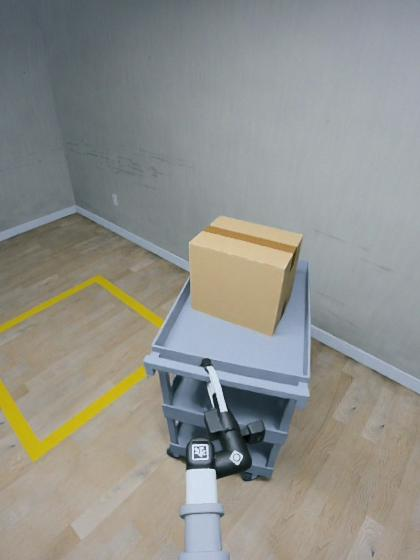

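move:
  blocking: false
  cameras: []
  r2: {"base":{"rotate_rad":0.4},"pace":"slow"}

wait:
  seconds: 4
  cameras: []

move:
  blocking: false
  cameras: []
  r2: {"base":{"strafe_m":-0.5},"pace":"slow"}

wait:
  seconds: 9
  cameras: ["r2_head_camera","r2_head_left_camera"]

Scene clock: 505.93 s.
move: r2 moving
r1: as last shown
r1.lidar_m: 4.91 2.75 0.25 - 0.25 0.25 0.79 1.19 1.33 2.69 2.85 4.09
r1.motor_effort: lift_m=+20(20) arm_m=+4(4) wheel_0=-1(1) wheel_1=+7(7) wheel_2=-1(1)
r1.servo_current: wrist_yaw_rad=39(52) wrist_pitch_rad=39(52) wrist_roll_rad=52(52) gripper_m=39(46)
r1.contact_limits: translate_m 0.8
r1.wrist_depth_mm: - 135 - - 462 256 183 / - 120 142 - 480 259 186 / - 125 165 - 480 263 188 / 110 135 211 - 492 266 189 / 215 - - - 492 266 189 / 1025 1205 193 1205 188 266 190 / 768 759 759 798 442 215 190
r2.base_odometry: x=-5.940 y=-0.095 heading=-2.021
r2.turned_by_wheels: +0.122
r2.turned_by_imu: +0.117
r2.base_tilt: forward=-0.7 right=+0.1
r2.lidar_m: 0.60 3.69 2.18 1.28 1.15 1.16 1.16 1.03 1.04 1.28 1.63 0.54
r2.base_status: rotate_rad moving
r2.joint_positions: lift_m=+0.668 arm_m=+0.190 wrist_yaw_rad=+0.182 wrist_pitch_rad=+0.000 wrist_roll_rad=+1.569 gripper_m=-0.029
r2.joint_status: not commanded
r2.measured_speeds: translate_m=+0.001 strafe_m=-0.002 rotate_rad=+0.483 lift_m=+0.000 arm_m=+0.000 wrist_yaw_rad=-0.015 wrist_pitch_rad=+0.000 wrist_roll_rad=+0.000
r2.motor_effort: lift_m=+14(14) arm_m=+5(5) wheel_0=-20(25) wheel_1=-14(14) wheel_2=-18(18)
r2.servo_current: wrist_yaw_rad=91(91) wrist_pitch_rad=39(39) wrist_roll_rad=52(52) gripper_m=91(98)
r2.contact_limits: arm_m 0
r2.hand_pose: x=+0.6603 y=-0.0337 z=+0.8465 quat_wxyz=(+0.705, +0.704, +0.064, +0.064) (m; r2's base frame)
r2.wrist_depth_mm: - 345 347 - 148 - - / - 389 394 104 162 - - / - 462 439 117 179 - - / - - 512 194 198 1756 517 / - - - 147 222 1756 480 / - - 183 164 179 1661 1205 / - - - - 317 315 320
pictures: none
No camera images: "cameras" was empty.

Scene clock: 507.00 s.
earlier move: r2 done
r1.base_odometry: x=-2.185 y=-0.315 heading=-2.352
r1.turned_by_wheels: +0.000
r1.turned_by_imu: +0.000
r1.base_tilt: forward=-1.6 right=+1.3
r1.lidar_m: 4.91 2.79 0.25 - 0.25 0.28 0.83 1.18 1.33 2.69 2.84 4.04
r1.base_status: not commanded
r1.joint_positions: lift_m=+0.124 arm_m=+0.000 wrist_yaw_rad=+3.196 wrist_pitch_rad=+0.002 wrist_roll_rad=+0.000 gripper_m=+0.056
r1.joint_status: not commanded
r1.measured_speeds: all 0
r1.motor_effort: lift_m=+20(20) arm_m=+4(5) wheel_0=+0(1) wheel_1=+7(7) wheel_2=-1(1)
r1.servo_current: wrist_yaw_rad=65(78) wrist_pitch_rad=46(52) wrist_roll_rad=59(59) gripper_m=39(46)
r1.contact_limits: translate_m 0.8
r1.hand_pose: x=-0.1219 y=+0.0715 z=+0.3019 quat_wxyz=(-0.027, -0.001, +0.000, +1.000) (m; r1's base frame)
r1.wrist_depth_mm: - 135 - - 466 255 184 / - 120 142 - 480 259 186 / - 125 165 - 484 263 188 / 110 135 211 - 488 265 189 / 215 - - - 496 266 190 / 991 1182 193 1182 187 266 190 / 750 750 750 798 439 214 189
r2.base_odometry: x=-5.940 y=-0.095 heading=-1.746
r2.turned_by_wheels: +0.275
r2.turned_by_imu: +0.275
r2.base_tilt: forward=-0.7 right=+0.1
r2.lidar_m: 0.58 3.15 2.20 1.16 1.15 1.24 1.06 1.03 1.14 1.69 1.64 0.45
r2.base_status: done
r2.joint_positions: lift_m=+0.668 arm_m=+0.190 wrist_yaw_rad=+0.179 wrist_pitch_rad=+0.000 wrist_roll_rad=+1.569 gripper_m=-0.029
r2.joint_status: not commanded
r2.measured_speeds: all 0
r2.on_its_own: wrist_yaw_rad is at rest, and its servo_current (111 mA) is outside its rest range (0 to 104 mA)
r2.motor_effort: lift_m=+14(14) arm_m=+6(6) wheel_0=-8(27) wheel_1=-8(16) wheel_2=-14(18)
r2.servo_current: wrist_yaw_rad=111(117) wrist_pitch_rad=39(39) wrist_roll_rad=46(52) gripper_m=85(98)
r2.contact_limits: arm_m 0
r2.hand_pose: x=+0.6601 y=-0.0347 z=+0.8465 quat_wxyz=(+0.705, +0.704, +0.063, +0.063) (m; r2's base frame)
r2.wrist_depth_mm: - - - - - - - / - - - - - - - / - - - - - - 455 / - - - - - 1464 1229 / - - - - - 1537 1229 / - - - - 179 338 1160 / - - - - - 1756 1229
wait: 1.07 of 4 s (r2 has come to rest)
pictures: none
No camera images: "cameras" was empty.

Scene clock: 507.50 s.
move: r2 moving
r1: as last shown
r1.lidar_m: 4.88 2.77 0.25 - 0.25 0.29 0.81 1.21 1.36 2.68 2.86 4.11
r1.motor_effort: lift_m=+19(20) arm_m=+4(4) wheel_0=+0(1) wheel_1=+7(7) wheel_2=-1(1)
r1.servo_current: wrist_yaw_rad=33(65) wrist_pitch_rad=46(46) wrist_roll_rad=52(72) gripper_m=33(46)
r1.contact_limits: translate_m 0.8
r1.wrist_depth_mm: - 135 - - 466 256 184 / - 120 142 - 477 260 186 / - 124 165 - 484 264 187 / 110 135 210 - 492 264 189 / 215 - - - 496 265 189 / 1008 1229 193 1160 188 266 189 / 750 750 741 788 439 215 190
r2.base_odometry: x=-5.954 y=-0.092 heading=-1.746
r2.turned_by_wheels: +0.000
r2.turned_by_imu: +0.000
r2.base_tilt: forward=-0.7 right=+0.1
r2.lidar_m: 0.55 3.19 2.21 1.20 1.16 1.27 1.04 0.99 1.12 1.64 1.64 0.45
r2.base_status: strafe_m moving
r2.joint_positions: lift_m=+0.668 arm_m=+0.190 wrist_yaw_rad=+0.179 wrist_pitch_rad=+0.000 wrist_roll_rad=+1.569 gripper_m=-0.029
r2.joint_status: not commanded
r2.measured_speeds: translate_m=+0.000 strafe_m=-0.056 rotate_rad=+0.003 lift_m=+0.000 arm_m=+0.000 wrist_yaw_rad=+0.000 wrist_pitch_rad=+0.000 wrist_roll_rad=+0.000
r2.motor_effort: lift_m=+14(14) arm_m=+6(6) wheel_0=+6(10) wheel_1=-10(13) wheel_2=-5(10)
r2.servo_current: wrist_yaw_rad=111(117) wrist_pitch_rad=33(39) wrist_roll_rad=33(59) gripper_m=91(91)
r2.contact_limits: arm_m 0
r2.hand_pose: x=+0.6601 y=-0.0347 z=+0.8465 quat_wxyz=(+0.705, +0.704, +0.063, +0.063) (m; r2's base frame)
r2.wrist_depth_mm: - - - - - - - / - - - - - - - / - - - - - - 459 / - - - - - 1464 1205 / - - - - - 1576 1160 / - - - - 176 336 1138 / - - - - - 1661 1205
pictures: none
No camera images: "cameras" was empty.

Scene clock: 513.13 s.
earlier move: r2 done
r1.base_odometry: x=-2.185 y=-0.315 heading=-2.352
r1.turned_by_wheels: +0.000
r1.turned_by_imu: +0.000
r1.base_tilt: forward=-1.6 right=+1.2
r1.lidar_m: 4.90 2.80 0.25 - 0.25 0.28 0.82 1.21 1.34 2.68 2.84 4.07
r1.base_status: not commanded
r1.joint_positions: lift_m=+0.124 arm_m=+0.000 wrist_yaw_rad=+3.196 wrist_pitch_rad=+0.002 wrist_roll_rad=+0.000 gripper_m=+0.056
r1.joint_status: not commanded
r1.measured_speeds: all 0
r1.motor_effort: lift_m=+19(20) arm_m=+4(4) wheel_0=+0(1) wheel_1=+7(7) wheel_2=-1(1)
r1.servo_current: wrist_yaw_rad=59(72) wrist_pitch_rad=39(52) wrist_roll_rad=52(72) gripper_m=39(52)
r1.contact_limits: translate_m 0.8
r1.hand_pose: x=-0.1219 y=+0.0715 z=+0.3019 quat_wxyz=(-0.027, -0.001, +0.000, +1.000) (m; r1's base frame)
r1.wrist_depth_mm: - 135 - - 469 256 184 / - 120 142 - 477 262 186 / - 125 165 - 480 263 189 / 110 135 211 - 492 264 189 / 216 - - - 492 266 190 / 991 1205 193 1205 188 266 190 / 741 768 759 778 439 215 190
r2.base_odometry: x=-6.432 y=-0.008 heading=-1.745
r2.turned_by_wheels: +0.001
r2.turned_by_imu: +0.006
r2.base_tilt: forward=-0.7 right=+0.1
r2.lidar_m: 0.57 3.87 2.60 1.63 1.59 1.10 0.86 0.83 0.92 1.20 1.16 0.62
r2.base_status: done
r2.joint_positions: lift_m=+0.668 arm_m=+0.190 wrist_yaw_rad=+0.204 wrist_pitch_rad=+0.000 wrist_roll_rad=+1.569 gripper_m=-0.029
r2.joint_status: not commanded
r2.measured_speeds: all 0
r2.motor_effort: lift_m=+14(14) arm_m=+5(6) wheel_0=+7(22) wheel_1=-5(13) wheel_2=+2(10)
r2.servo_current: wrist_yaw_rad=52(124) wrist_pitch_rad=33(46) wrist_roll_rad=46(59) gripper_m=85(98)
r2.contact_limits: arm_m 0
r2.hand_pose: x=+0.6609 y=-0.0271 z=+0.8465 quat_wxyz=(+0.704, +0.703, +0.072, +0.072) (m; r2's base frame)
r2.wrist_depth_mm: - - 384 141 195 - - / - 402 397 147 202 - - / - 433 427 152 210 798 - / - 477 455 159 216 - - / - - 500 165 226 - - / - - 183 170 178 1708 496 / - - - - - 1661 1205
wait: 5.63 of 9 s (r2 has come to rest)
pictures: r2_head_camera, r2_head_left_camera
Images, in order (width x height): r2_head_camera 420x560, r2_head_left_camera 420x672.

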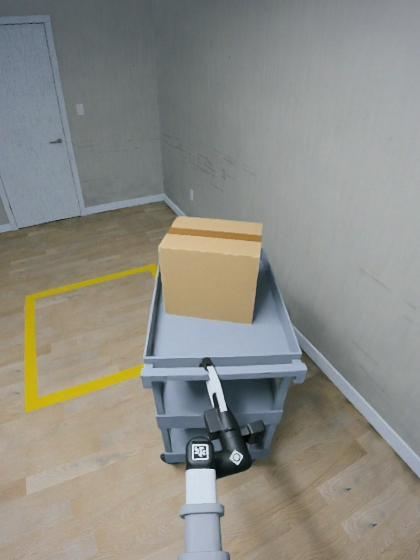

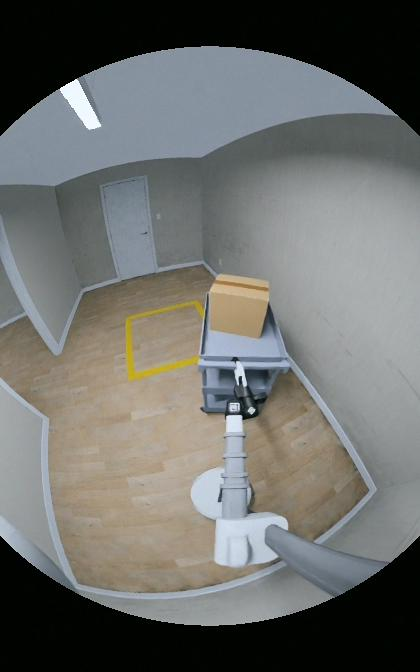

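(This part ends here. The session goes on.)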